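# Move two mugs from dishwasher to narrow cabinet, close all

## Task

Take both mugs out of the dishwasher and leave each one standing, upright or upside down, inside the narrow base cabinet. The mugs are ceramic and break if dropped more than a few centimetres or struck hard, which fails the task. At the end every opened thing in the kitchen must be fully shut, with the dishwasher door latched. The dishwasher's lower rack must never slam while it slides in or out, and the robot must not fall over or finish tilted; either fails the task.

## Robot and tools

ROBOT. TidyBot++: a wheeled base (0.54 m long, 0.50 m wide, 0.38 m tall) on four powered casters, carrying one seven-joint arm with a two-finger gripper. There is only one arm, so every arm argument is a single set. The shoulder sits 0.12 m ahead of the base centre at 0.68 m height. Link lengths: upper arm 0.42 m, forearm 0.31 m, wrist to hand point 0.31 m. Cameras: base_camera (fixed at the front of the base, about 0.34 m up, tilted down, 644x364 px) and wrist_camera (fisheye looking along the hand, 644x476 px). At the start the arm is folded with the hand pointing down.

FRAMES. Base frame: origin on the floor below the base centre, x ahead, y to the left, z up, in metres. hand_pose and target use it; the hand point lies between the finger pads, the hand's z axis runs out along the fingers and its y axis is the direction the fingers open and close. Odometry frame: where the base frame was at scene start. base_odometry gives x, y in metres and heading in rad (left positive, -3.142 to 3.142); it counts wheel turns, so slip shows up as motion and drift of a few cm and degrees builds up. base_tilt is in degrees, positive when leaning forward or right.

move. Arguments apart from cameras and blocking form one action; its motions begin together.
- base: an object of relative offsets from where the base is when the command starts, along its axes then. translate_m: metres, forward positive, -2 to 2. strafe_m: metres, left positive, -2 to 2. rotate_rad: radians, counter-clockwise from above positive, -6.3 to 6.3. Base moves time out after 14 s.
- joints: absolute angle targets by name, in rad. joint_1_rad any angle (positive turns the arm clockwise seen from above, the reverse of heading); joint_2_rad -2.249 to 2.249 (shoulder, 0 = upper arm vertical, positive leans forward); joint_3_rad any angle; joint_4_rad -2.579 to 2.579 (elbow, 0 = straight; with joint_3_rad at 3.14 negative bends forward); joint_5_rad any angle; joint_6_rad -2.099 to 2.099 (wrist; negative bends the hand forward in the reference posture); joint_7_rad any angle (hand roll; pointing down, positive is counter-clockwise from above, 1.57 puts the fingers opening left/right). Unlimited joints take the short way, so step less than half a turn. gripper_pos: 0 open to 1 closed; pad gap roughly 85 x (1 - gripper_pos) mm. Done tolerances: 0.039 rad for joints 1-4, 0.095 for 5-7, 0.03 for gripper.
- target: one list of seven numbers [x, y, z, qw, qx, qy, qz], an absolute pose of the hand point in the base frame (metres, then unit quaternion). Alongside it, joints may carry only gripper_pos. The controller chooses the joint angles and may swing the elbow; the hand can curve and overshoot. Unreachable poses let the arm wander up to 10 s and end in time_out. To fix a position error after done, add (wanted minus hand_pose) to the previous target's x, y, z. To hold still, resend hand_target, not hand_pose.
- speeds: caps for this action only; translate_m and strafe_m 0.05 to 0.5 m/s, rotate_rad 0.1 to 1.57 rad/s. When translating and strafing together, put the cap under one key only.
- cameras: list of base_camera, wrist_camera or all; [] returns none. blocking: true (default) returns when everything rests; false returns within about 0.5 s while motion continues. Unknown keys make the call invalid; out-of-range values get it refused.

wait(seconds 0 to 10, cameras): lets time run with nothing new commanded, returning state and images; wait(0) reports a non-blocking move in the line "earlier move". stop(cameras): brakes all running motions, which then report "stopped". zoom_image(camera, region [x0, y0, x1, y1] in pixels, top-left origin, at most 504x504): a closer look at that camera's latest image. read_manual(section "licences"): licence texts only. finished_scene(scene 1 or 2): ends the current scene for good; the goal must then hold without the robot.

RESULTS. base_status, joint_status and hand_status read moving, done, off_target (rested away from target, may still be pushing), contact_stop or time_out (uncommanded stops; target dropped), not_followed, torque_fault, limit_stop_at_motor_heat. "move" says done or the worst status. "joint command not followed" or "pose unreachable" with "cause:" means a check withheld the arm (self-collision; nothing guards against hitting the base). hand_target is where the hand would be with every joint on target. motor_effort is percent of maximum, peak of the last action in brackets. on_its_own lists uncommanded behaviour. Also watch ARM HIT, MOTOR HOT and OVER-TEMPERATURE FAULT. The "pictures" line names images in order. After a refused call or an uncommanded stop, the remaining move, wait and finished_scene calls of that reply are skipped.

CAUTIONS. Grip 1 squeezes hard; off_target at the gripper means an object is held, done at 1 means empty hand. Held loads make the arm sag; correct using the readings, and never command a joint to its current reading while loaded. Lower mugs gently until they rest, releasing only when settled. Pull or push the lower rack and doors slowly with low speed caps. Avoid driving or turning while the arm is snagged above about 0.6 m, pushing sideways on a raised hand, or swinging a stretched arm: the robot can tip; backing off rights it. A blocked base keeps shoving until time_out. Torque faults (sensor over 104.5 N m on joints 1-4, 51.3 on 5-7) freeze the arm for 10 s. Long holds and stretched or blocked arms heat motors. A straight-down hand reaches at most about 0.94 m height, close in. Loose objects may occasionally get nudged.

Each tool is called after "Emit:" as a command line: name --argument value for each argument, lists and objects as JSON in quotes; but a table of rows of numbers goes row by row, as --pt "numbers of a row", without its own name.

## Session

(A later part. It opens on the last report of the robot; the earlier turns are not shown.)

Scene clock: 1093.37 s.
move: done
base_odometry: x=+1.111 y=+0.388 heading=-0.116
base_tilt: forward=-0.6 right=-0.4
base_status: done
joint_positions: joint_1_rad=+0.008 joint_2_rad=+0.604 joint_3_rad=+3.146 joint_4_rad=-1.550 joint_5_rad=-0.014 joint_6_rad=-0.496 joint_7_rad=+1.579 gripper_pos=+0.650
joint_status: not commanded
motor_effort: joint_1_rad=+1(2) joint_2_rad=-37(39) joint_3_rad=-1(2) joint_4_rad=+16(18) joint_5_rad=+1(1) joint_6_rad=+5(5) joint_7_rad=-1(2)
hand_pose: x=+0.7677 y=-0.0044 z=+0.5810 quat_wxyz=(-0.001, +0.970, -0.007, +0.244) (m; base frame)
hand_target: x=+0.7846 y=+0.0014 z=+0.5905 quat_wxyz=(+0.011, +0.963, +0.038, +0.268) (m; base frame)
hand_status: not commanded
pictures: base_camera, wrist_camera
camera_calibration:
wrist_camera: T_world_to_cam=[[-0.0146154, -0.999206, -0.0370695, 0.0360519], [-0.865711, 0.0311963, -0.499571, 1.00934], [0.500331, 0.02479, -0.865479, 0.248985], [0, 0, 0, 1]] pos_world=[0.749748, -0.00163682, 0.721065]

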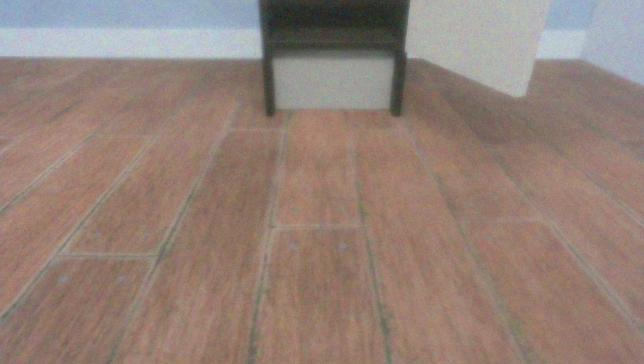

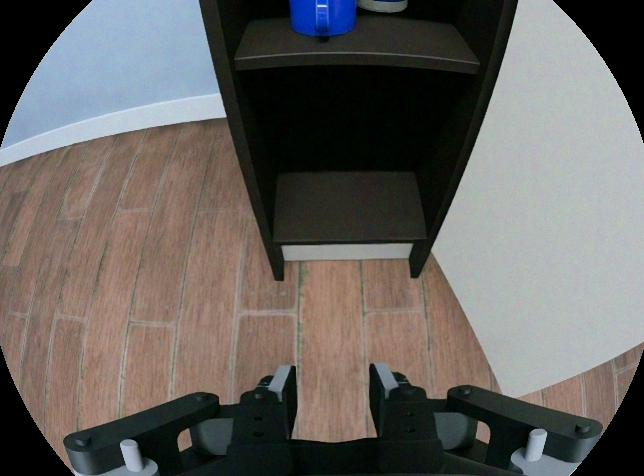

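Emit:
move --base '{"translate_m":-0.35}' --cameras '[]'

Emit:
move --joints '{"joint_1_rad":0,"joint_2_rad":0.95,"joint_3_rad":3.1416,"joint_4_rad":-1.95,"joint_5_rad":0,"joint_6_rad":1.45,"joint_7_rad":1.57,"gripper_pos":1}'

Emit:
zoom_image --camera "wrist_camera" --region '[200, 100, 500, 350]'

Emit:
move --base '{"strafe_m":-0.65}' --joints '{"joint_2_rad":1.31,"joint_4_rad":-1.975,"joint_6_rad":1.8}'

Scene clock: 1121.77 s.
move: done
base_odometry: x=+0.764 y=+0.429 heading=-0.116
base_tilt: forward=-0.6 right=-0.4
base_status: done
joint_positions: joint_1_rad=+0.008 joint_2_rad=+0.603 joint_3_rad=+3.146 joint_4_rad=-1.548 joint_5_rad=-0.014 joint_6_rad=-0.496 joint_7_rad=+1.579 gripper_pos=+0.650
joint_status: not commanded
motor_effort: joint_1_rad=+1(2) joint_2_rad=-39(40) joint_3_rad=-1(2) joint_4_rad=+16(18) joint_5_rad=+1(1) joint_6_rad=+4(5) joint_7_rad=-1(1)
hand_pose: x=+0.7684 y=-0.0044 z=+0.5820 quat_wxyz=(-0.001, +0.970, -0.007, +0.245) (m; base frame)
hand_target: x=+0.7846 y=+0.0014 z=+0.5905 quat_wxyz=(+0.011, +0.963, +0.038, +0.268) (m; base frame)
hand_status: not commanded
pictures: none
No camera images: "cameras" was empty.

Scene clock: 1124.30 s.
move: done
base_odometry: x=+0.764 y=+0.429 heading=-0.116
base_tilt: forward=-0.6 right=-0.4
base_status: not commanded
joint_positions: joint_1_rad=+0.008 joint_2_rad=+0.939 joint_3_rad=+3.146 joint_4_rad=-1.926 joint_5_rad=-0.014 joint_6_rad=+1.373 joint_7_rad=+1.579 gripper_pos=+0.999
joint_status: all done
motor_effort: joint_1_rad=+1(2) joint_2_rad=-39(43) joint_3_rad=-1(3) joint_4_rad=+10(18) joint_5_rad=+0(1) joint_6_rad=+9(10) joint_7_rad=-1(2)
hand_pose: x=+0.8546 y=-0.0109 z=+0.6523 quat_wxyz=(+0.012, +0.679, -0.006, +0.734) (m; base frame)
hand_target: x=+0.8455 y=+0.0013 z=+0.6588 quat_wxyz=(+0.000, +0.663, +0.000, +0.748) (m; base frame)
hand_status: not commanded
pictures: base_camera, wrist_camera
camera_calibration:
wrist_camera: T_world_to_cam=[[0.00309092, -0.999973, -0.00672996, -0.0014354], [0.109054, 0.00702692, -0.994011, 0.609665], [0.994031, 0.00233848, 0.109073, -0.790595], [0, 0, 0, 1]] pos_world=[0.719394, -0.00387063, 0.692236]

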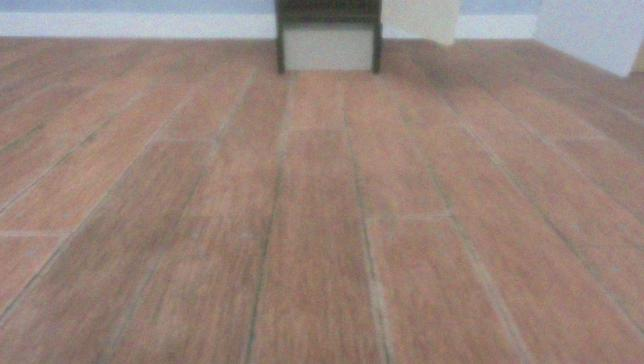

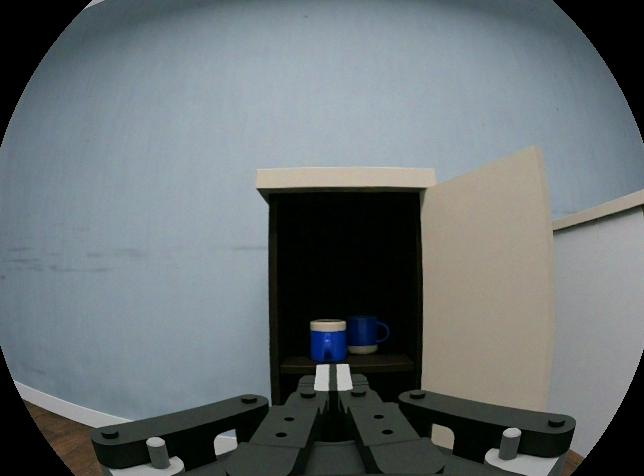

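Scaled by 1.680.

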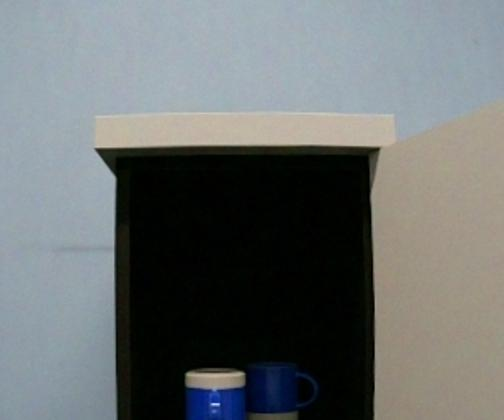

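Scene clock: 1126.97 s.
move: done
base_odometry: x=+0.688 y=-0.217 heading=-0.116
base_tilt: forward=-0.6 right=-0.4
base_status: done
joint_positions: joint_1_rad=+0.004 joint_2_rad=+1.305 joint_3_rad=+3.145 joint_4_rad=-1.953 joint_5_rad=-0.014 joint_6_rad=+1.725 joint_7_rad=+1.579 gripper_pos=+0.999
joint_status: all done
motor_effort: joint_1_rad=+1(5) joint_2_rad=-39(43) joint_3_rad=-1(3) joint_4_rad=+3(10) joint_5_rad=+1(1) joint_6_rad=+10(11) joint_7_rad=-1(1)
hand_pose: x=+0.7995 y=-0.0068 z=+0.4921 quat_wxyz=(+0.011, +0.693, -0.002, +0.720) (m; base frame)
hand_target: x=+0.7908 y=+0.0013 z=+0.5058 quat_wxyz=(+0.000, +0.676, +0.000, +0.737) (m; base frame)
hand_status: not commanded
pictures: base_camera, wrist_camera
camera_calibration:
wrist_camera: T_world_to_cam=[[0.00839699, -0.999961, -0.00259077, -0.00455537], [0.0689756, 0.0031639, -0.997613, 0.490161], [0.997583, 0.00819824, 0.0689995, -0.701483], [0, 0, 0, 1]] pos_world=[0.666017, -0.000355085, 0.537381]

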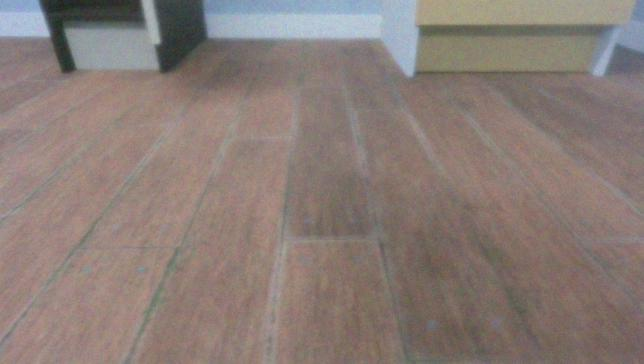

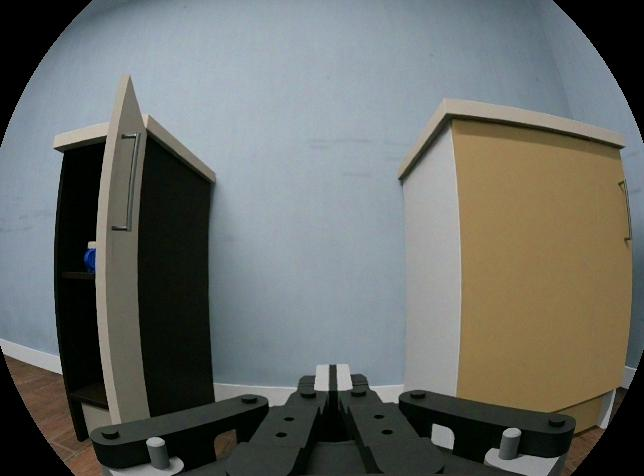

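Emit:
move --base '{"translate_m":0.38}' --speeds '{"translate_m":0.3}' --cameras '[]'

Emit:
move --base '{"strafe_m":0.52}' --speeds '{"strafe_m":0.15}'

Scene clock: 1137.77 s.
move: done
base_odometry: x=+1.066 y=-0.261 heading=-0.116
base_tilt: forward=-0.6 right=-0.4
base_status: done
joint_positions: joint_1_rad=+0.004 joint_2_rad=+1.305 joint_3_rad=+3.145 joint_4_rad=-1.956 joint_5_rad=-0.014 joint_6_rad=+1.728 joint_7_rad=+1.579 gripper_pos=+0.999
joint_status: not commanded
motor_effort: joint_1_rad=+1(2) joint_2_rad=-40(40) joint_3_rad=-2(3) joint_4_rad=+3(5) joint_5_rad=+1(1) joint_6_rad=+9(10) joint_7_rad=-1(1)
hand_pose: x=+0.7987 y=-0.0068 z=+0.4923 quat_wxyz=(+0.012, +0.693, -0.002, +0.721) (m; base frame)
hand_target: x=+0.7908 y=+0.0013 z=+0.5058 quat_wxyz=(+0.000, +0.676, +0.000, +0.737) (m; base frame)
hand_status: not commanded
pictures: none
No camera images: "cameras" was empty.

Scene clock: 1141.93 s.
move: done
base_odometry: x=+1.126 y=+0.255 heading=-0.116
base_tilt: forward=-0.6 right=-0.4
base_status: done
joint_positions: joint_1_rad=+0.001 joint_2_rad=+1.305 joint_3_rad=+3.145 joint_4_rad=-1.961 joint_5_rad=-0.015 joint_6_rad=+1.730 joint_7_rad=+1.579 gripper_pos=+0.999
joint_status: not commanded
motor_effort: joint_1_rad=+1(6) joint_2_rad=-39(41) joint_3_rad=-2(5) joint_4_rad=+4(7) joint_5_rad=+0(5) joint_6_rad=+9(10) joint_7_rad=-1(1)
hand_pose: x=+0.7969 y=-0.0057 z=+0.4909 quat_wxyz=(+0.011, +0.695, -0.001, +0.719) (m; base frame)
hand_target: x=+0.7908 y=+0.0013 z=+0.5058 quat_wxyz=(+0.000, +0.676, +0.000, +0.737) (m; base frame)
hand_status: not commanded
pictures: base_camera, wrist_camera
camera_calibration:
wrist_camera: T_world_to_cam=[[0.00955968, -0.999952, -0.00223806, -0.00449132], [0.064664, 0.00285167, -0.997903, 0.492723], [0.997861, 0.00939491, 0.0646881, -0.696804], [0, 0, 0, 1]] pos_world=[0.663495, 0.000650226, 0.536755]

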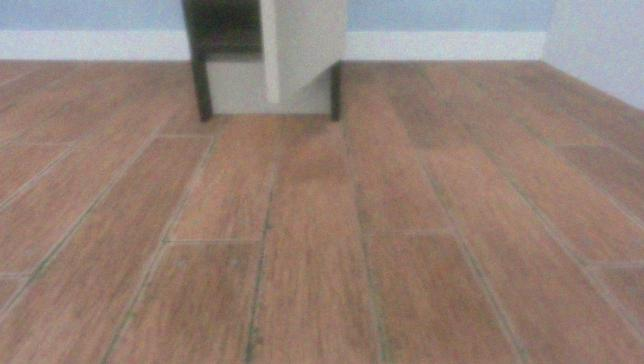

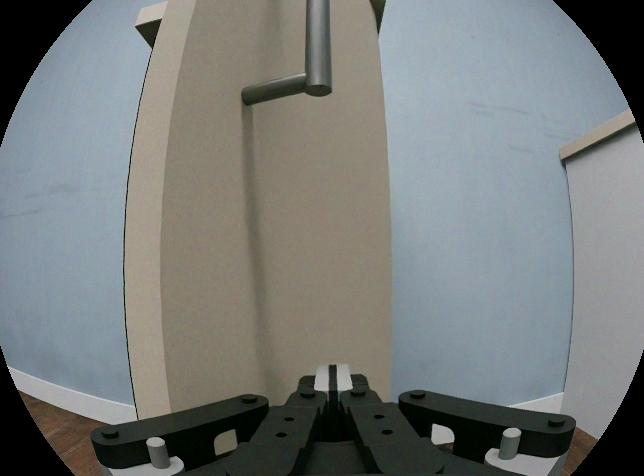

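Emit:
move --base '{"translate_m":0.1,"strafe_m":0.12}' --speeds '{"strafe_m":0.1}' --cameras '["base_camera"]'

Emit:
move --base '{"translate_m":0.07,"strafe_m":0.03}' --speeds '{"translate_m":0.06}'

Scene clock: 1149.17 s.
move: done
base_odometry: x=+1.239 y=+0.363 heading=-0.116
base_tilt: forward=-0.6 right=-0.4
base_status: done
joint_positions: joint_1_rad=+0.000 joint_2_rad=+1.306 joint_3_rad=+3.145 joint_4_rad=-1.962 joint_5_rad=-0.015 joint_6_rad=+1.730 joint_7_rad=+1.579 gripper_pos=+0.999
joint_status: not commanded
motor_effort: joint_1_rad=+1(4) joint_2_rad=-40(41) joint_3_rad=-2(3) joint_4_rad=+3(5) joint_5_rad=+1(2) joint_6_rad=+9(10) joint_7_rad=-1(1)
hand_pose: x=+0.7966 y=-0.0046 z=+0.4906 quat_wxyz=(+0.010, +0.695, -0.001, +0.719) (m; base frame)
hand_target: x=+0.7908 y=+0.0013 z=+0.5058 quat_wxyz=(+0.000, +0.676, +0.000, +0.737) (m; base frame)
hand_status: not commanded
pictures: base_camera

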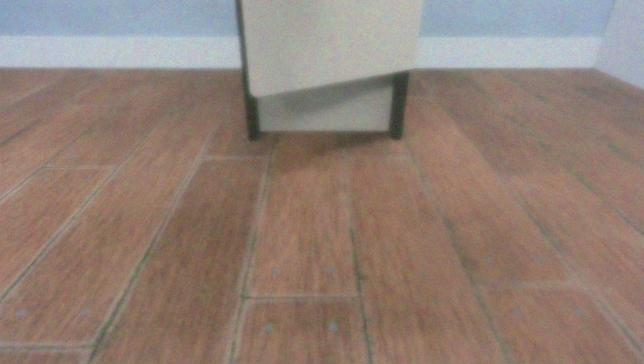

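Scene clock: 1150.93 s.
move: done
base_odometry: x=+1.312 y=+0.385 heading=-0.116
base_tilt: forward=-0.6 right=-0.4
base_status: done
joint_positions: joint_1_rad=+0.000 joint_2_rad=+1.306 joint_3_rad=+3.145 joint_4_rad=-1.963 joint_5_rad=-0.015 joint_6_rad=+1.731 joint_7_rad=+1.579 gripper_pos=+0.999
joint_status: not commanded
motor_effort: joint_1_rad=+1(3) joint_2_rad=-39(41) joint_3_rad=-2(3) joint_4_rad=+4(7) joint_5_rad=+1(2) joint_6_rad=+9(10) joint_7_rad=-1(1)
hand_pose: x=+0.7963 y=-0.0048 z=+0.4905 quat_wxyz=(+0.011, +0.695, -0.001, +0.719) (m; base frame)
hand_target: x=+0.7908 y=+0.0013 z=+0.5058 quat_wxyz=(+0.000, +0.676, +0.000, +0.737) (m; base frame)
hand_status: not commanded
pictures: base_camera, wrist_camera
camera_calibration:
wrist_camera: T_world_to_cam=[[0.0107064, -0.999939, -0.00286396, -0.0042024], [0.0636637, 0.00353996, -0.997965, 0.493146], [0.997914, 0.0105023, 0.0636977, -0.695789], [0, 0, 0, 1]] pos_world=[0.662988, 0.00135955, 0.536451]

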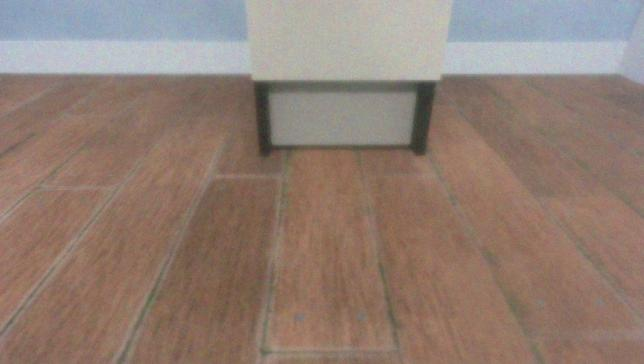

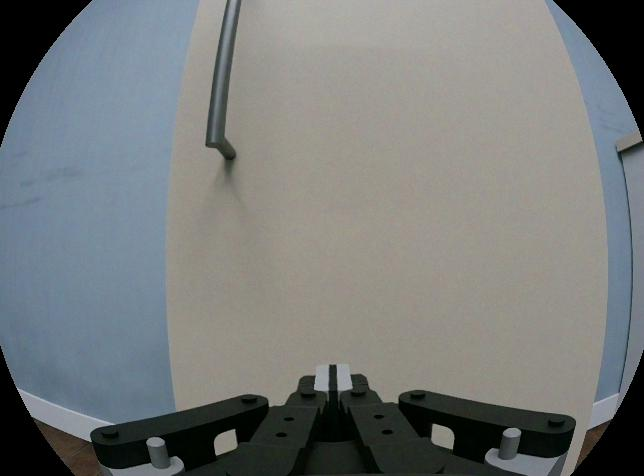

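Emit:
move --base '{"strafe_m":0.05}' --speeds '{"strafe_m":0.1}' --cameras '[]'

Emit:
move --base '{"translate_m":0.045}' --speeds '{"translate_m":0.05}'

Scene clock: 1156.43 s.
move: done
base_odometry: x=+1.318 y=+0.435 heading=-0.116
base_tilt: forward=-0.6 right=-0.4
base_status: done
joint_positions: joint_1_rad=-0.001 joint_2_rad=+1.306 joint_3_rad=+3.144 joint_4_rad=-1.963 joint_5_rad=-0.015 joint_6_rad=+1.731 joint_7_rad=+1.579 gripper_pos=+0.999
joint_status: not commanded
motor_effort: joint_1_rad=+1(4) joint_2_rad=-39(39) joint_3_rad=-1(3) joint_4_rad=+3(4) joint_5_rad=+0(1) joint_6_rad=+9(10) joint_7_rad=-1(1)
hand_pose: x=+0.7963 y=-0.0035 z=+0.4905 quat_wxyz=(+0.010, +0.695, -0.001, +0.719) (m; base frame)
hand_target: x=+0.7908 y=+0.0013 z=+0.5058 quat_wxyz=(+0.000, +0.676, +0.000, +0.737) (m; base frame)
hand_status: not commanded
pictures: none
No camera images: "cameras" was empty.

Scene clock: 1157.83 s.
move: done
base_odometry: x=+1.363 y=+0.430 heading=-0.116
base_tilt: forward=-0.6 right=-0.4
base_status: done
joint_positions: joint_1_rad=-0.001 joint_2_rad=+1.306 joint_3_rad=+3.144 joint_4_rad=-1.963 joint_5_rad=-0.015 joint_6_rad=+1.731 joint_7_rad=+1.579 gripper_pos=+0.999
joint_status: not commanded
motor_effort: joint_1_rad=+1(2) joint_2_rad=-40(41) joint_3_rad=-2(2) joint_4_rad=+2(4) joint_5_rad=+0(1) joint_6_rad=+9(10) joint_7_rad=-1(1)
hand_pose: x=+0.7962 y=-0.0035 z=+0.4904 quat_wxyz=(+0.010, +0.695, -0.001, +0.719) (m; base frame)
hand_target: x=+0.7908 y=+0.0013 z=+0.5058 quat_wxyz=(+0.000, +0.676, +0.000, +0.737) (m; base frame)
hand_status: not commanded
pictures: base_camera, wrist_camera
camera_calibration:
wrist_camera: T_world_to_cam=[[0.0124459, -0.999917, -0.0033375, -0.00408821], [0.0635553, 0.00412207, -0.99797, 0.493223], [0.997901, 0.0122085, 0.0636014, -0.695638], [0, 0, 0, 1]] pos_world=[0.662882, 0.00237175, 0.536451]

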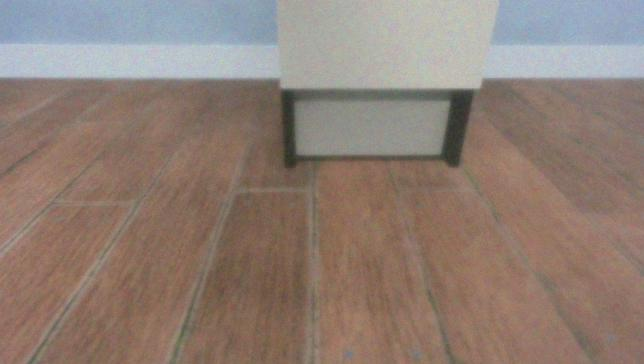

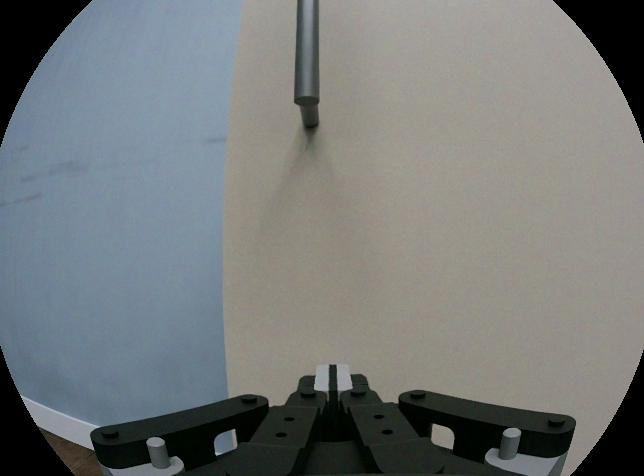

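Emit:
move --base '{"translate_m":0.05}' --speeds '{"translate_m":0.05}'

Scene clock: 1161.97 s.
move: done
base_odometry: x=+1.412 y=+0.424 heading=-0.116
base_tilt: forward=-0.7 right=-0.4
base_status: done
joint_positions: joint_1_rad=-0.001 joint_2_rad=+1.311 joint_3_rad=+3.144 joint_4_rad=-2.104 joint_5_rad=-0.015 joint_6_rad=+1.851 joint_7_rad=+1.579 gripper_pos=+0.999
joint_status: not commanded
motor_effort: joint_1_rad=+1(2) joint_2_rad=-38(41) joint_3_rad=-1(2) joint_4_rad=+26(30) joint_5_rad=+1(1) joint_6_rad=-7(10) joint_7_rad=+0(1)
hand_pose: x=+0.7521 y=-0.0034 z=+0.4891 quat_wxyz=(+0.010, +0.705, +0.000, +0.709) (m; base frame)
hand_target: x=+0.7908 y=+0.0013 z=+0.5058 quat_wxyz=(+0.000, +0.676, +0.000, +0.737) (m; base frame)
hand_status: not commanded
pictures: base_camera, wrist_camera
camera_calibration:
wrist_camera: T_world_to_cam=[[0.012667, -0.999918, -0.0018483, -0.00429342], [0.0371465, 0.00231775, -0.999307, 0.515179], [0.99923, 0.0125896, 0.0371728, -0.639645], [0, 0, 0, 1]] pos_world=[0.620069, 0.00256574, 0.538592]

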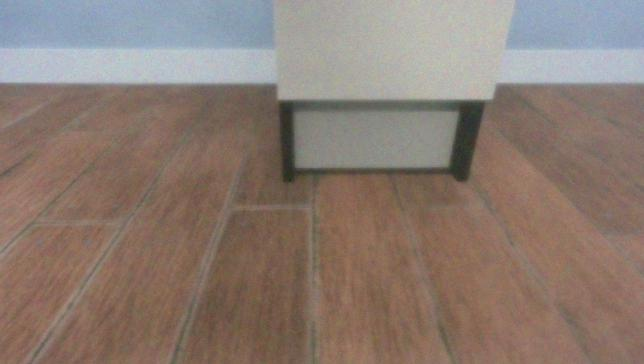

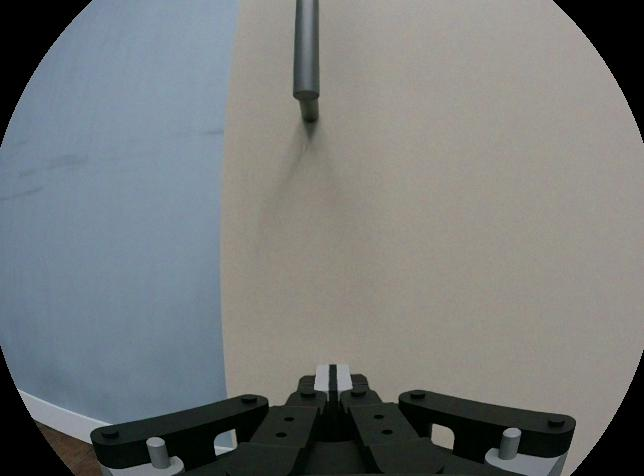

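Emit:
move --base '{"translate_m":-0.37,"strafe_m":-0.2}' --cameras '[]'

Emit:
move --base '{"rotate_rad":1.571}' --joints '{"joint_1_rad":0,"joint_2_rad":1.3,"joint_4_rad":-1.2,"joint_6_rad":0.1}'

Scene clock: 1172.30 s.
move: done
base_odometry: x=+1.021 y=+0.268 heading=-0.116
base_tilt: forward=-0.6 right=-0.3
base_status: done
joint_positions: joint_1_rad=-0.003 joint_2_rad=+1.304 joint_3_rad=+3.143 joint_4_rad=-1.971 joint_5_rad=-0.015 joint_6_rad=+1.814 joint_7_rad=+1.579 gripper_pos=+0.999
joint_status: not commanded
motor_effort: joint_1_rad=+1(5) joint_2_rad=-38(44) joint_3_rad=-1(3) joint_4_rad=+3(24) joint_5_rad=+0(2) joint_6_rad=+9(11) joint_7_rad=-1(1)
hand_pose: x=+0.7924 y=-0.0015 z=+0.5152 quat_wxyz=(+0.009, +0.667, +0.000, +0.745) (m; base frame)
hand_target: x=+0.7908 y=+0.0013 z=+0.5058 quat_wxyz=(+0.000, +0.676, +0.000, +0.737) (m; base frame)
hand_status: not commanded
pictures: none
No camera images: "cameras" was empty.

Scene clock: 1175.00 s.
move: done
base_odometry: x=+1.021 y=+0.268 heading=+1.455
base_tilt: forward=-0.6 right=-0.4
base_status: done
joint_positions: joint_1_rad=-0.006 joint_2_rad=+1.304 joint_3_rad=+3.136 joint_4_rad=-1.221 joint_5_rad=-0.015 joint_6_rad=+0.178 joint_7_rad=+1.579 gripper_pos=+0.999
joint_status: all done
motor_effort: joint_1_rad=+1(8) joint_2_rad=-49(49) joint_3_rad=-1(5) joint_4_rad=+13(14) joint_5_rad=+1(2) joint_6_rad=+6(10) joint_7_rad=-1(1)
hand_pose: x=+0.9291 y=+0.0082 z=+0.3188 quat_wxyz=(-0.004, +0.922, -0.001, +0.387) (m; base frame)
hand_target: x=+0.9228 y=+0.0014 z=+0.3130 quat_wxyz=(+0.000, +0.932, +0.000, +0.362) (m; base frame)
hand_status: not commanded
pictures: base_camera, wrist_camera
camera_calibration:
wrist_camera: T_world_to_cam=[[0.00787792, -0.999209, -0.0389746, 0.0210296], [-0.677845, 0.0233183, -0.734835, 0.918177], [0.735163, 0.0322077, -0.677125, -0.337396], [0, 0, 0, 1]] pos_world=[0.870257, 0.0104694, 0.447069]

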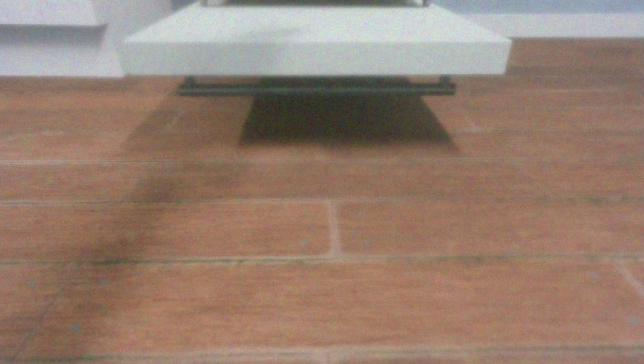

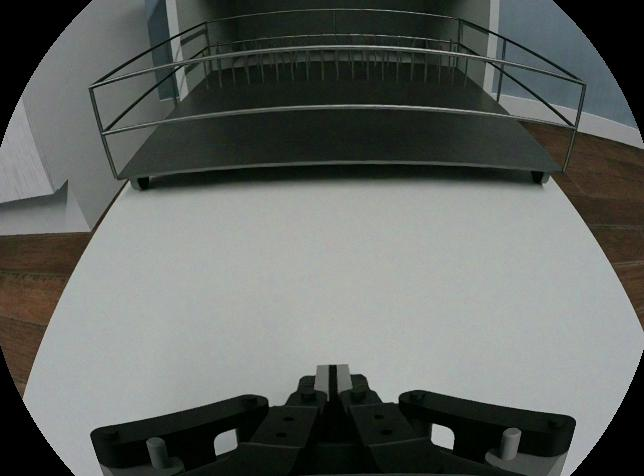

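Emit:
move --base '{"rotate_rad":0.015,"strafe_m":-0.006}' --joints '{"joint_1_rad":0,"joint_2_rad":1.578,"joint_4_rad":-0.737,"joint_6_rad":0.07}'

Scene clock: 1188.57 s.
move: done
base_odometry: x=+1.027 y=+0.267 heading=+1.471
base_tilt: forward=-0.6 right=-0.4
base_status: done
joint_positions: joint_1_rad=-0.005 joint_2_rad=+1.569 joint_3_rad=+3.137 joint_4_rad=-0.759 joint_5_rad=-0.015 joint_6_rad=+0.144 joint_7_rad=+1.579 gripper_pos=+0.999
joint_status: all done
motor_effort: joint_1_rad=+1(5) joint_2_rad=-52(55) joint_3_rad=-1(3) joint_4_rad=+16(17) joint_5_rad=+0(1) joint_6_rad=+7(9) joint_7_rad=-1(1)
hand_pose: x=+1.0231 y=+0.0073 z=+0.2880 quat_wxyz=(-0.004, +0.887, -0.002, +0.461) (m; base frame)
hand_target: x=+1.0142 y=+0.0013 z=+0.2715 quat_wxyz=(+0.000, +0.901, +0.000, +0.433) (m; base frame)
hand_status: not commanded
pictures: base_camera, wrist_camera
camera_calibration:
wrist_camera: T_world_to_cam=[[0.0117195, -0.99919, -0.0384925, 0.0140908], [-0.549334, 0.0257321, -0.835207, 0.856722], [0.835521, 0.0309334, -0.548588, -0.56699], [0, 0, 0, 1]] pos_world=[0.944193, 0.00957307, 0.405038]

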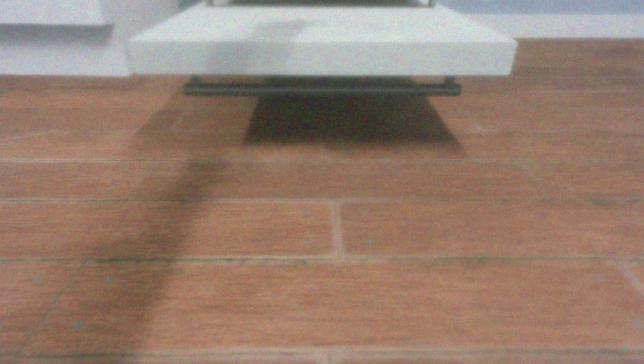

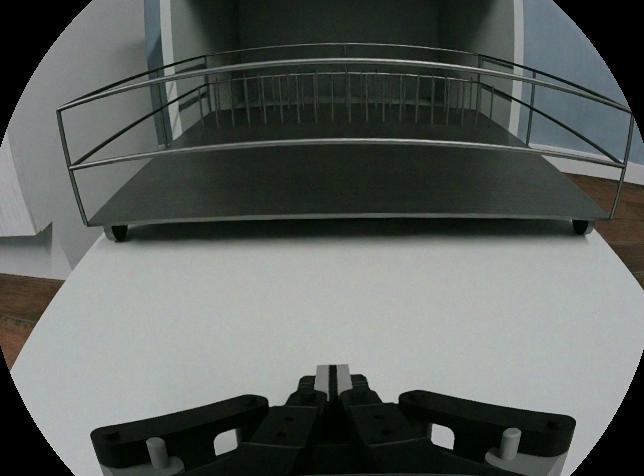

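Emit:
move --base '{"translate_m":0.16,"strafe_m":-0.012}' --speeds '{"translate_m":0.15}' --joints '{"joint_2_rad":1.592}'

Emit:
zoom_image --camera "wrist_camera" --region '[200, 200, 470, 450]'

Scene clock: 1197.53 s.
move: done
base_odometry: x=+1.055 y=+0.425 heading=+1.471
base_tilt: forward=-0.6 right=-0.4
base_status: done
joint_positions: joint_1_rad=-0.005 joint_2_rad=+1.583 joint_3_rad=+3.137 joint_4_rad=-0.752 joint_5_rad=-0.015 joint_6_rad=+0.142 joint_7_rad=+1.579 gripper_pos=+0.999
joint_status: all done
motor_effort: joint_1_rad=+1(3) joint_2_rad=-53(54) joint_3_rad=-1(2) joint_4_rad=+16(18) joint_5_rad=+1(1) joint_6_rad=+8(8) joint_7_rad=-1(1)
hand_pose: x=+1.0199 y=+0.0070 z=+0.2782 quat_wxyz=(-0.004, +0.889, -0.002, +0.457) (m; base frame)
hand_target: x=+1.0083 y=+0.0013 z=+0.2590 quat_wxyz=(+0.000, +0.904, +0.000, +0.427) (m; base frame)
hand_status: not commanded
pictures: base_camera, wrist_camera
camera_calibration:
wrist_camera: T_world_to_cam=[[0.0111404, -0.999194, -0.0385713, 0.0141413], [-0.557047, 0.0258323, -0.830079, 0.853157], [0.830406, 0.0307335, -0.55631, -0.562304], [0, 0, 0, 1]] pos_world=[0.942031, 0.00937241, 0.395918]

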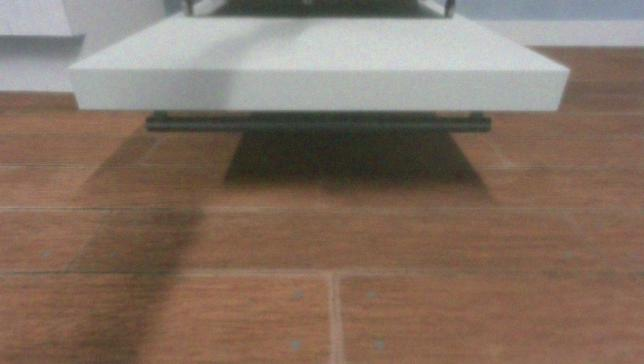

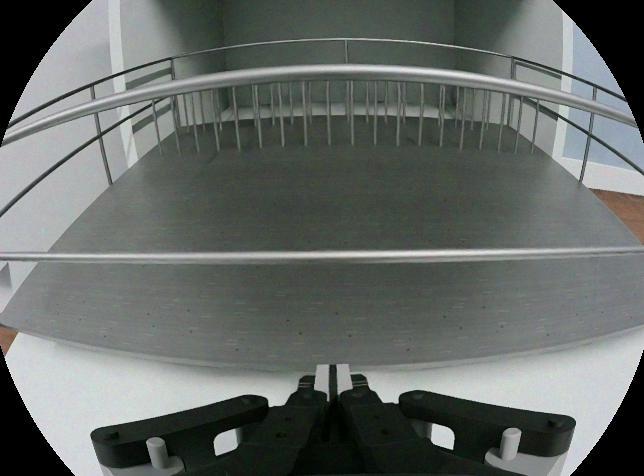

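Scaled by 1.867.

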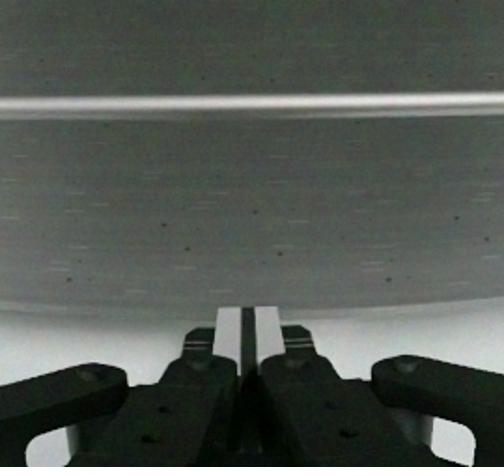

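Emit:
move --base '{"translate_m":0.2}' --speeds '{"translate_m":0.06}'

Scene clock: 1204.33 s.
move: done
base_odometry: x=+1.075 y=+0.625 heading=+1.471
base_tilt: forward=-0.6 right=-0.4
base_status: done
joint_positions: joint_1_rad=-0.005 joint_2_rad=+1.583 joint_3_rad=+3.137 joint_4_rad=-0.750 joint_5_rad=-0.015 joint_6_rad=+0.140 joint_7_rad=+1.579 gripper_pos=+0.999
joint_status: not commanded
motor_effort: joint_1_rad=+1(4) joint_2_rad=-53(54) joint_3_rad=-2(3) joint_4_rad=+16(19) joint_5_rad=+1(1) joint_6_rad=+7(9) joint_7_rad=+0(1)
hand_pose: x=+1.0200 y=+0.0070 z=+0.2782 quat_wxyz=(-0.004, +0.890, -0.002, +0.457) (m; base frame)
hand_target: x=+1.0083 y=+0.0013 z=+0.2590 quat_wxyz=(+0.000, +0.904, +0.000, +0.427) (m; base frame)
hand_status: not commanded
pictures: base_camera, wrist_camera
camera_calibration:
wrist_camera: T_world_to_cam=[[0.0111018, -0.999194, -0.0385844, 0.0141835], [-0.55783, 0.0258358, -0.829553, 0.853931], [0.829881, 0.0307331, -0.557093, -0.561688], [0, 0, 0, 1]] pos_world=[0.942325, 0.00937242, 0.396016]

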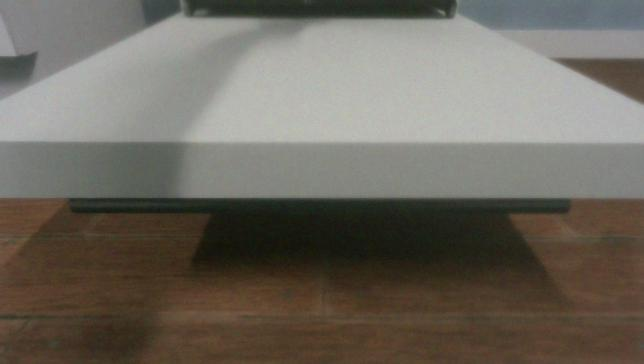

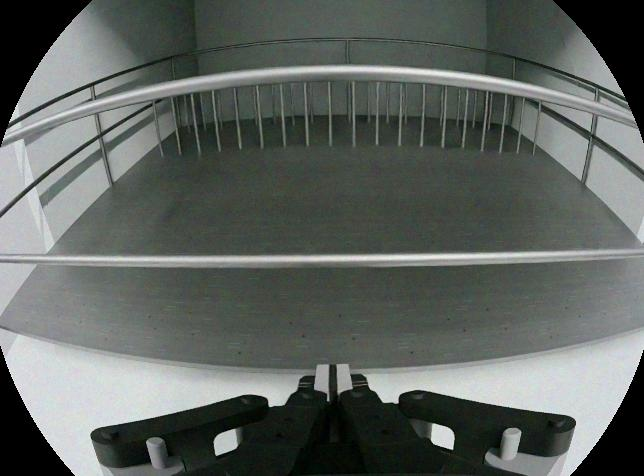

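Emit:
move --base '{"translate_m":0.15}' --speeds '{"translate_m":0.05}'

Scene clock: 1212.00 s.
move: done
base_odometry: x=+1.090 y=+0.773 heading=+1.471
base_tilt: forward=-0.6 right=-0.4
base_status: done
joint_positions: joint_1_rad=-0.004 joint_2_rad=+1.548 joint_3_rad=+3.137 joint_4_rad=-0.787 joint_5_rad=-0.015 joint_6_rad=+0.084 joint_7_rad=+1.579 gripper_pos=+0.999
joint_status: not commanded
motor_effort: joint_1_rad=-1(2) joint_2_rad=-44(54) joint_3_rad=-3(3) joint_4_rad=+27(29) joint_5_rad=+1(1) joint_6_rad=+13(16) joint_7_rad=-1(1)
hand_pose: x=+1.0083 y=+0.0070 z=+0.2777 quat_wxyz=(-0.004, +0.903, -0.002, +0.430) (m; base frame)
hand_target: x=+1.0083 y=+0.0013 z=+0.2590 quat_wxyz=(+0.000, +0.904, +0.000, +0.427) (m; base frame)
hand_status: not commanded
pictures: base_camera, wrist_camera
camera_calibration:
wrist_camera: T_world_to_cam=[[0.00944937, -0.999175, -0.0395039, 0.016206], [-0.605371, 0.0257273, -0.795528, 0.885506], [0.795887, 0.0314317, -0.604628, -0.50474], [0, 0, 0, 1]] pos_world=[0.937623, 0.00927581, 0.399905]

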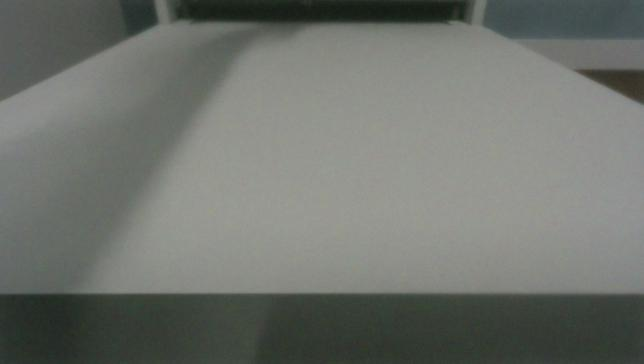

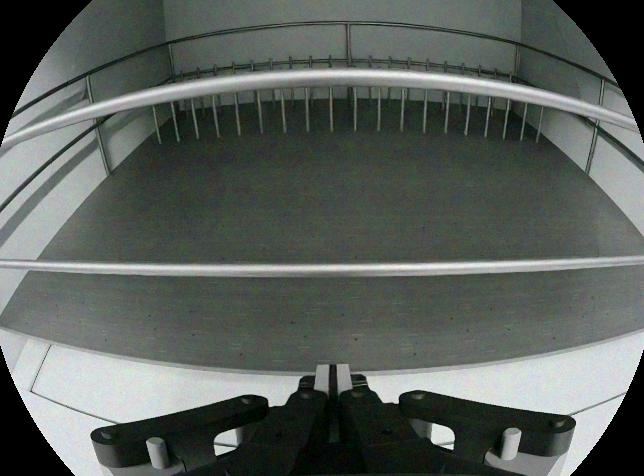

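Emit:
move --base '{"translate_m":0.03}' --speeds '{"translate_m":0.05}'

Emit:
zoom_image --camera "wrist_camera" --region '[100, 0, 600, 300]'

Scene clock: 1218.57 s.
move: time_out
base_odometry: x=+1.092 y=+0.800 heading=+1.470
base_tilt: forward=-0.7 right=-0.4
base_status: translate_m time_out (by the wheels' count: +0.027 of +0.030)
joint_positions: joint_1_rad=-0.001 joint_2_rad=+1.498 joint_3_rad=+3.137 joint_4_rad=-0.838 joint_5_rad=-0.015 joint_6_rad=-0.003 joint_7_rad=+1.579 gripper_pos=+0.999
joint_status: not commanded
motor_effort: joint_1_rad=+1(3) joint_2_rad=-37(47) joint_3_rad=+0(3) joint_4_rad=+36(42) joint_5_rad=+1(1) joint_6_rad=+23(28) joint_7_rad=-1(1)
hand_pose: x=+0.9892 y=+0.0046 z=+0.2785 quat_wxyz=(-0.004, +0.921, -0.003, +0.390) (m; base frame)
hand_target: x=+1.0083 y=+0.0013 z=+0.2590 quat_wxyz=(+0.000, +0.904, +0.000, +0.427) (m; base frame)
hand_status: not commanded
pictures: base_camera, wrist_camera
camera_calibration:
wrist_camera: T_world_to_cam=[[0.00415613, -0.999157, -0.04085, 0.0196107], [-0.672596, 0.0274364, -0.739501, 0.925455], [0.739998, 0.030549, -0.671915, -0.414924], [0, 0, 0, 1]] pos_world=[0.929419, 0.00687852, 0.406383]

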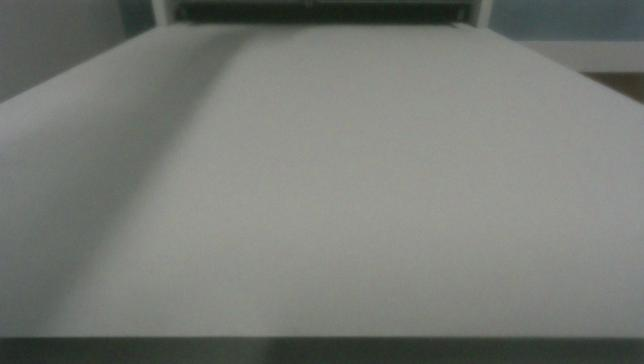

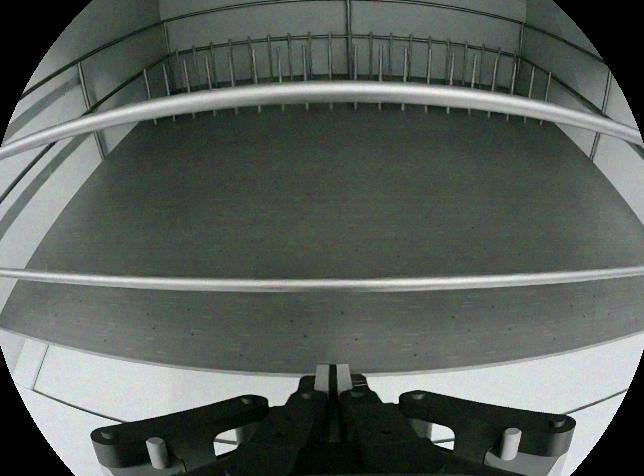

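Scaled by 1.008.

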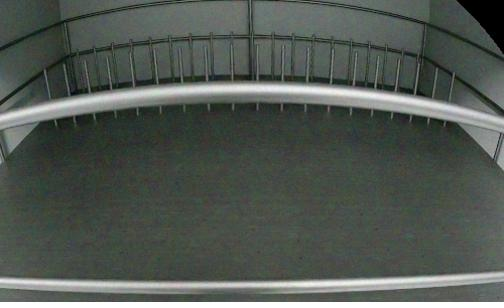

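Emit:
move --base '{"translate_m":-0.6}' --speeds '{"translate_m":0.2}'

Emit:
move --joints '{"joint_1_rad":0,"joint_2_rad":1.3,"joint_4_rad":-1.75,"joint_6_rad":1.4}'

Scene clock: 1225.97 s.
move: done
base_odometry: x=+1.032 y=+0.203 heading=+1.470
base_tilt: forward=-0.6 right=-0.4
base_status: done
joint_positions: joint_1_rad=-0.001 joint_2_rad=+1.591 joint_3_rad=+3.137 joint_4_rad=-0.734 joint_5_rad=-0.015 joint_6_rad=+0.047 joint_7_rad=+1.579 gripper_pos=+0.999
joint_status: not commanded
motor_effort: joint_1_rad=+1(3) joint_2_rad=-52(56) joint_3_rad=-2(3) joint_4_rad=+16(33) joint_5_rad=+0(1) joint_6_rad=+7(22) joint_7_rad=+0(1)
hand_pose: x=+1.0055 y=+0.0039 z=+0.2560 quat_wxyz=(-0.003, +0.908, -0.004, +0.418) (m; base frame)
hand_target: x=+1.0083 y=+0.0013 z=+0.2590 quat_wxyz=(+0.000, +0.904, +0.000, +0.427) (m; base frame)
hand_status: not commanded
pictures: base_camera, wrist_camera
camera_calibration:
wrist_camera: T_world_to_cam=[[0.00515685, -0.999187, -0.039988, 0.016624], [-0.626116, 0.0279537, -0.779229, 0.883231], [0.779713, 0.0290555, -0.625463, -0.49394], [0, 0, 0, 1]] pos_world=[0.93805, 0.00627252, 0.379962]

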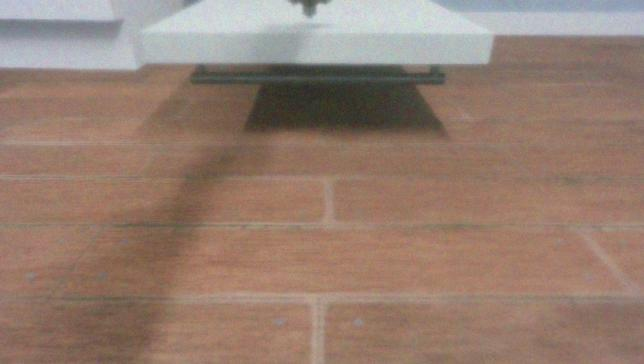

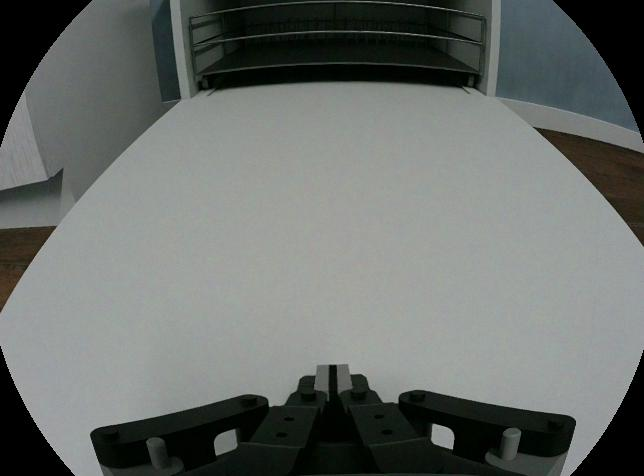

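Scene clock: 1228.67 s.
move: done
base_odometry: x=+1.032 y=+0.203 heading=+1.470
base_tilt: forward=-0.6 right=-0.4
base_status: not commanded
joint_positions: joint_1_rad=-0.001 joint_2_rad=+1.310 joint_3_rad=+3.137 joint_4_rad=-1.724 joint_5_rad=-0.015 joint_6_rad=+1.324 joint_7_rad=+1.579 gripper_pos=+0.999
joint_status: all done
motor_effort: joint_1_rad=+1(2) joint_2_rad=-42(54) joint_3_rad=-1(3) joint_4_rad=+7(16) joint_5_rad=+1(1) joint_6_rad=+9(10) joint_7_rad=-1(1)
hand_pose: x=+0.8676 y=-0.0005 z=+0.4347 quat_wxyz=(+0.005, +0.755, -0.004, +0.656) (m; base frame)
hand_target: x=+0.8635 y=+0.0013 z=+0.4567 quat_wxyz=(+0.000, +0.735, +0.000, +0.679) (m; base frame)
hand_status: not commanded
pictures: base_camera, wrist_camera
camera_calibration:
wrist_camera: T_world_to_cam=[[0.0124876, -0.999746, -0.0187648, 0.00458704], [-0.108396, 0.0173022, -0.993957, 0.580497], [0.994029, 0.0144462, -0.108153, -0.685407], [0, 0, 0, 1]] pos_world=[0.744181, 0.00444353, 0.502946]

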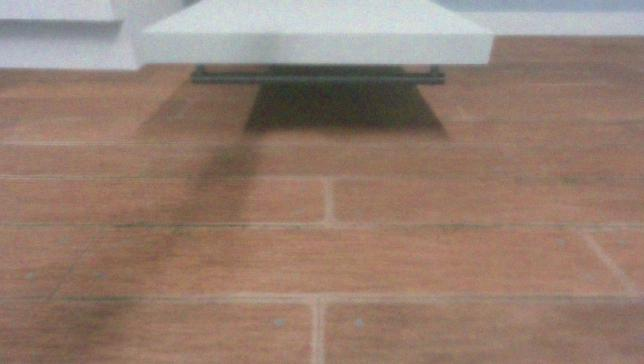

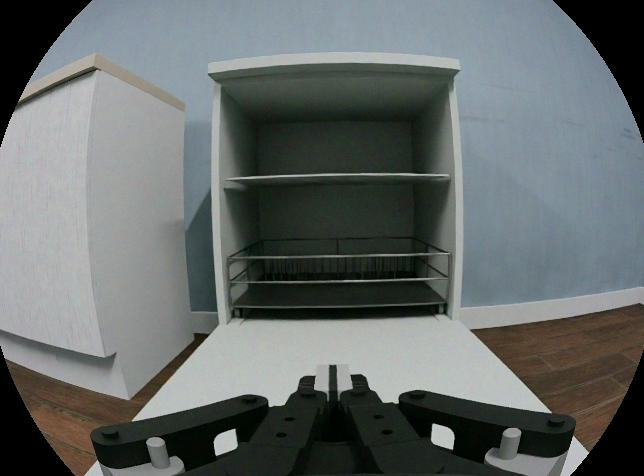

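Emit:
move --joints '{"joint_1_rad":0,"joint_2_rad":2.05,"joint_4_rad":-1.7,"joint_6_rad":1.7}' --cameras '[]'

Emit:
move --joints '{"joint_1_rad":0,"joint_2_rad":2.05,"joint_4_rad":-1.18,"joint_6_rad":1.46}'

Scene clock: 1237.20 s.
move: done
base_odometry: x=+1.032 y=+0.203 heading=+1.470
base_tilt: forward=-0.6 right=-0.4
base_status: not commanded
joint_positions: joint_1_rad=-0.001 joint_2_rad=+2.037 joint_3_rad=+3.137 joint_4_rad=-1.724 joint_5_rad=-0.015 joint_6_rad=+1.624 joint_7_rad=+1.579 gripper_pos=+0.999
joint_status: all done
motor_effort: joint_1_rad=+1(2) joint_2_rad=-28(43) joint_3_rad=-2(2) joint_4_rad=-5(7) joint_5_rad=+1(1) joint_6_rad=+7(10) joint_7_rad=-1(1)
hand_pose: x=+0.5751 y=-0.0013 z=+0.0698 quat_wxyz=(+0.007, +0.876, -0.001, +0.482) (m; base frame)
hand_target: x=+0.5889 y=+0.0013 z=+0.0863 quat_wxyz=(+0.000, +0.855, +0.000, +0.519) (m; base frame)
hand_status: not commanded
pictures: none
No camera images: "cameras" was empty.

Scene clock: 1238.93 s.
move: done
base_odometry: x=+1.032 y=+0.203 heading=+1.470
base_tilt: forward=-0.6 right=-0.4
base_status: not commanded
joint_positions: joint_1_rad=-0.001 joint_2_rad=+2.039 joint_3_rad=+3.137 joint_4_rad=-1.203 joint_5_rad=-0.015 joint_6_rad=+1.536 joint_7_rad=+1.579 gripper_pos=+0.999
joint_status: all done
motor_effort: joint_1_rad=+1(2) joint_2_rad=-37(37) joint_3_rad=-2(3) joint_4_rad=+4(5) joint_5_rad=+1(1) joint_6_rad=+9(10) joint_7_rad=-1(1)
hand_pose: x=+0.7715 y=-0.0018 z=+0.1373 quat_wxyz=(+0.007, +0.753, -0.004, +0.658) (m; base frame)
hand_target: x=+0.7697 y=+0.0013 z=+0.1131 quat_wxyz=(+0.000, +0.774, +0.000, +0.633) (m; base frame)
hand_status: not commanded
pictures: base_camera, wrist_camera
camera_calibration:
wrist_camera: T_world_to_cam=[[0.00908408, -0.999844, -0.0151694, 0.000934001], [-0.104132, 0.0141416, -0.994463, 0.271317], [0.994522, 0.0106134, -0.103988, -0.622881], [0, 0, 0, 1]] pos_world=[0.647714, 0.00370789, 0.205057]

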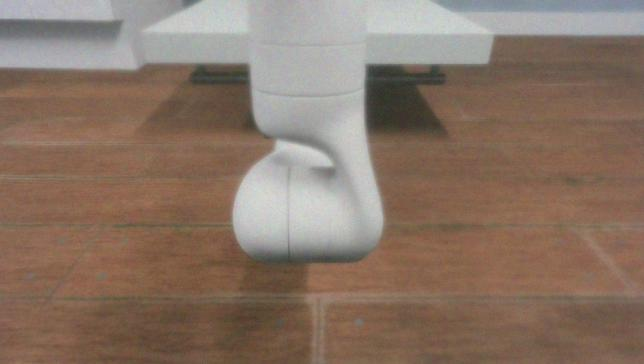

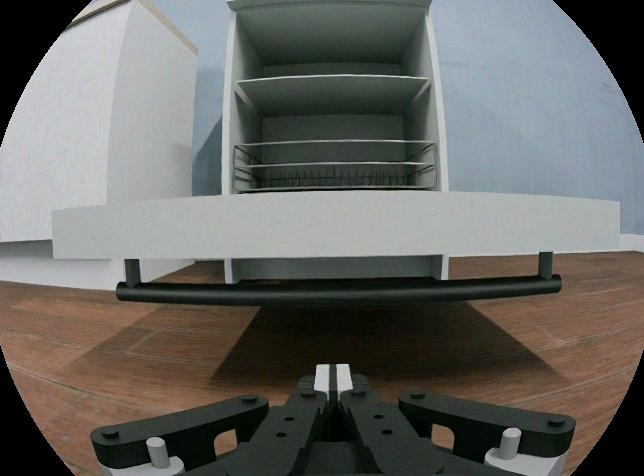

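Emit:
move --joints '{"joint_2_rad":2.06,"joint_4_rad":-1.19,"joint_6_rad":1.3}'

Scene clock: 1243.73 s.
move: done
base_odometry: x=+1.032 y=+0.203 heading=+1.470
base_tilt: forward=-0.6 right=-0.4
base_status: not commanded
joint_positions: joint_1_rad=-0.001 joint_2_rad=+2.057 joint_3_rad=+3.137 joint_4_rad=-1.203 joint_5_rad=-0.015 joint_6_rad=+1.357 joint_7_rad=+1.579 gripper_pos=+0.999
joint_status: all done
motor_effort: joint_1_rad=+1(1) joint_2_rad=-35(38) joint_3_rad=-1(3) joint_4_rad=+3(4) joint_5_rad=+1(1) joint_6_rad=+8(10) joint_7_rad=+0(1)
hand_pose: x=+0.7484 y=-0.0015 z=+0.0719 quat_wxyz=(+0.006, +0.814, -0.004, +0.581) (m; base frame)
hand_target: x=+0.7456 y=+0.0013 z=+0.0563 quat_wxyz=(+0.000, +0.828, +0.000, +0.561) (m; base frame)
hand_status: not commanded
pictures: base_camera, wrist_camera
camera_calibration:
wrist_camera: T_world_to_cam=[[0.00623246, -0.999789, -0.0195508, 0.00300961], [-0.296126, 0.016829, -0.955, 0.344584], [0.955128, 0.0117415, -0.295959, -0.563494], [0, 0, 0, 1]] pos_world=[0.640231, 0.00382625, 0.162365]

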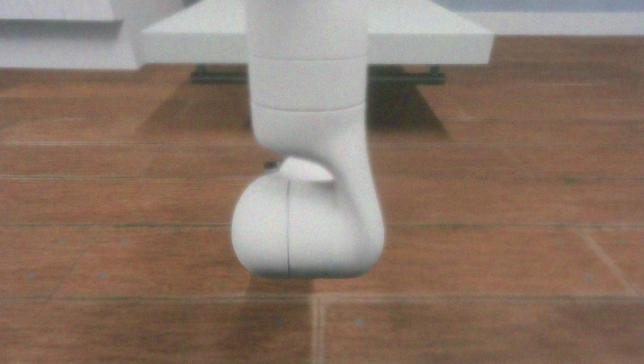

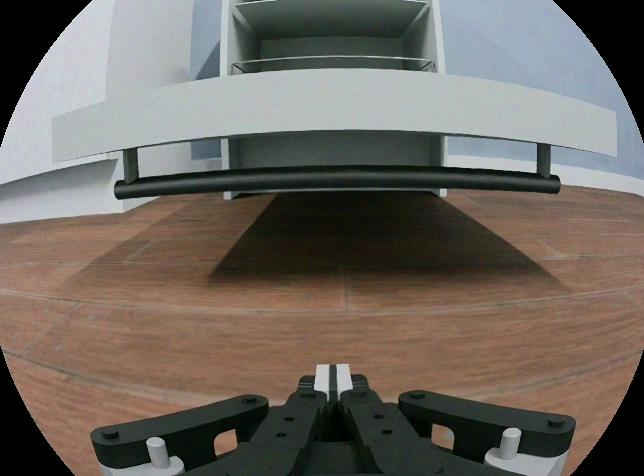

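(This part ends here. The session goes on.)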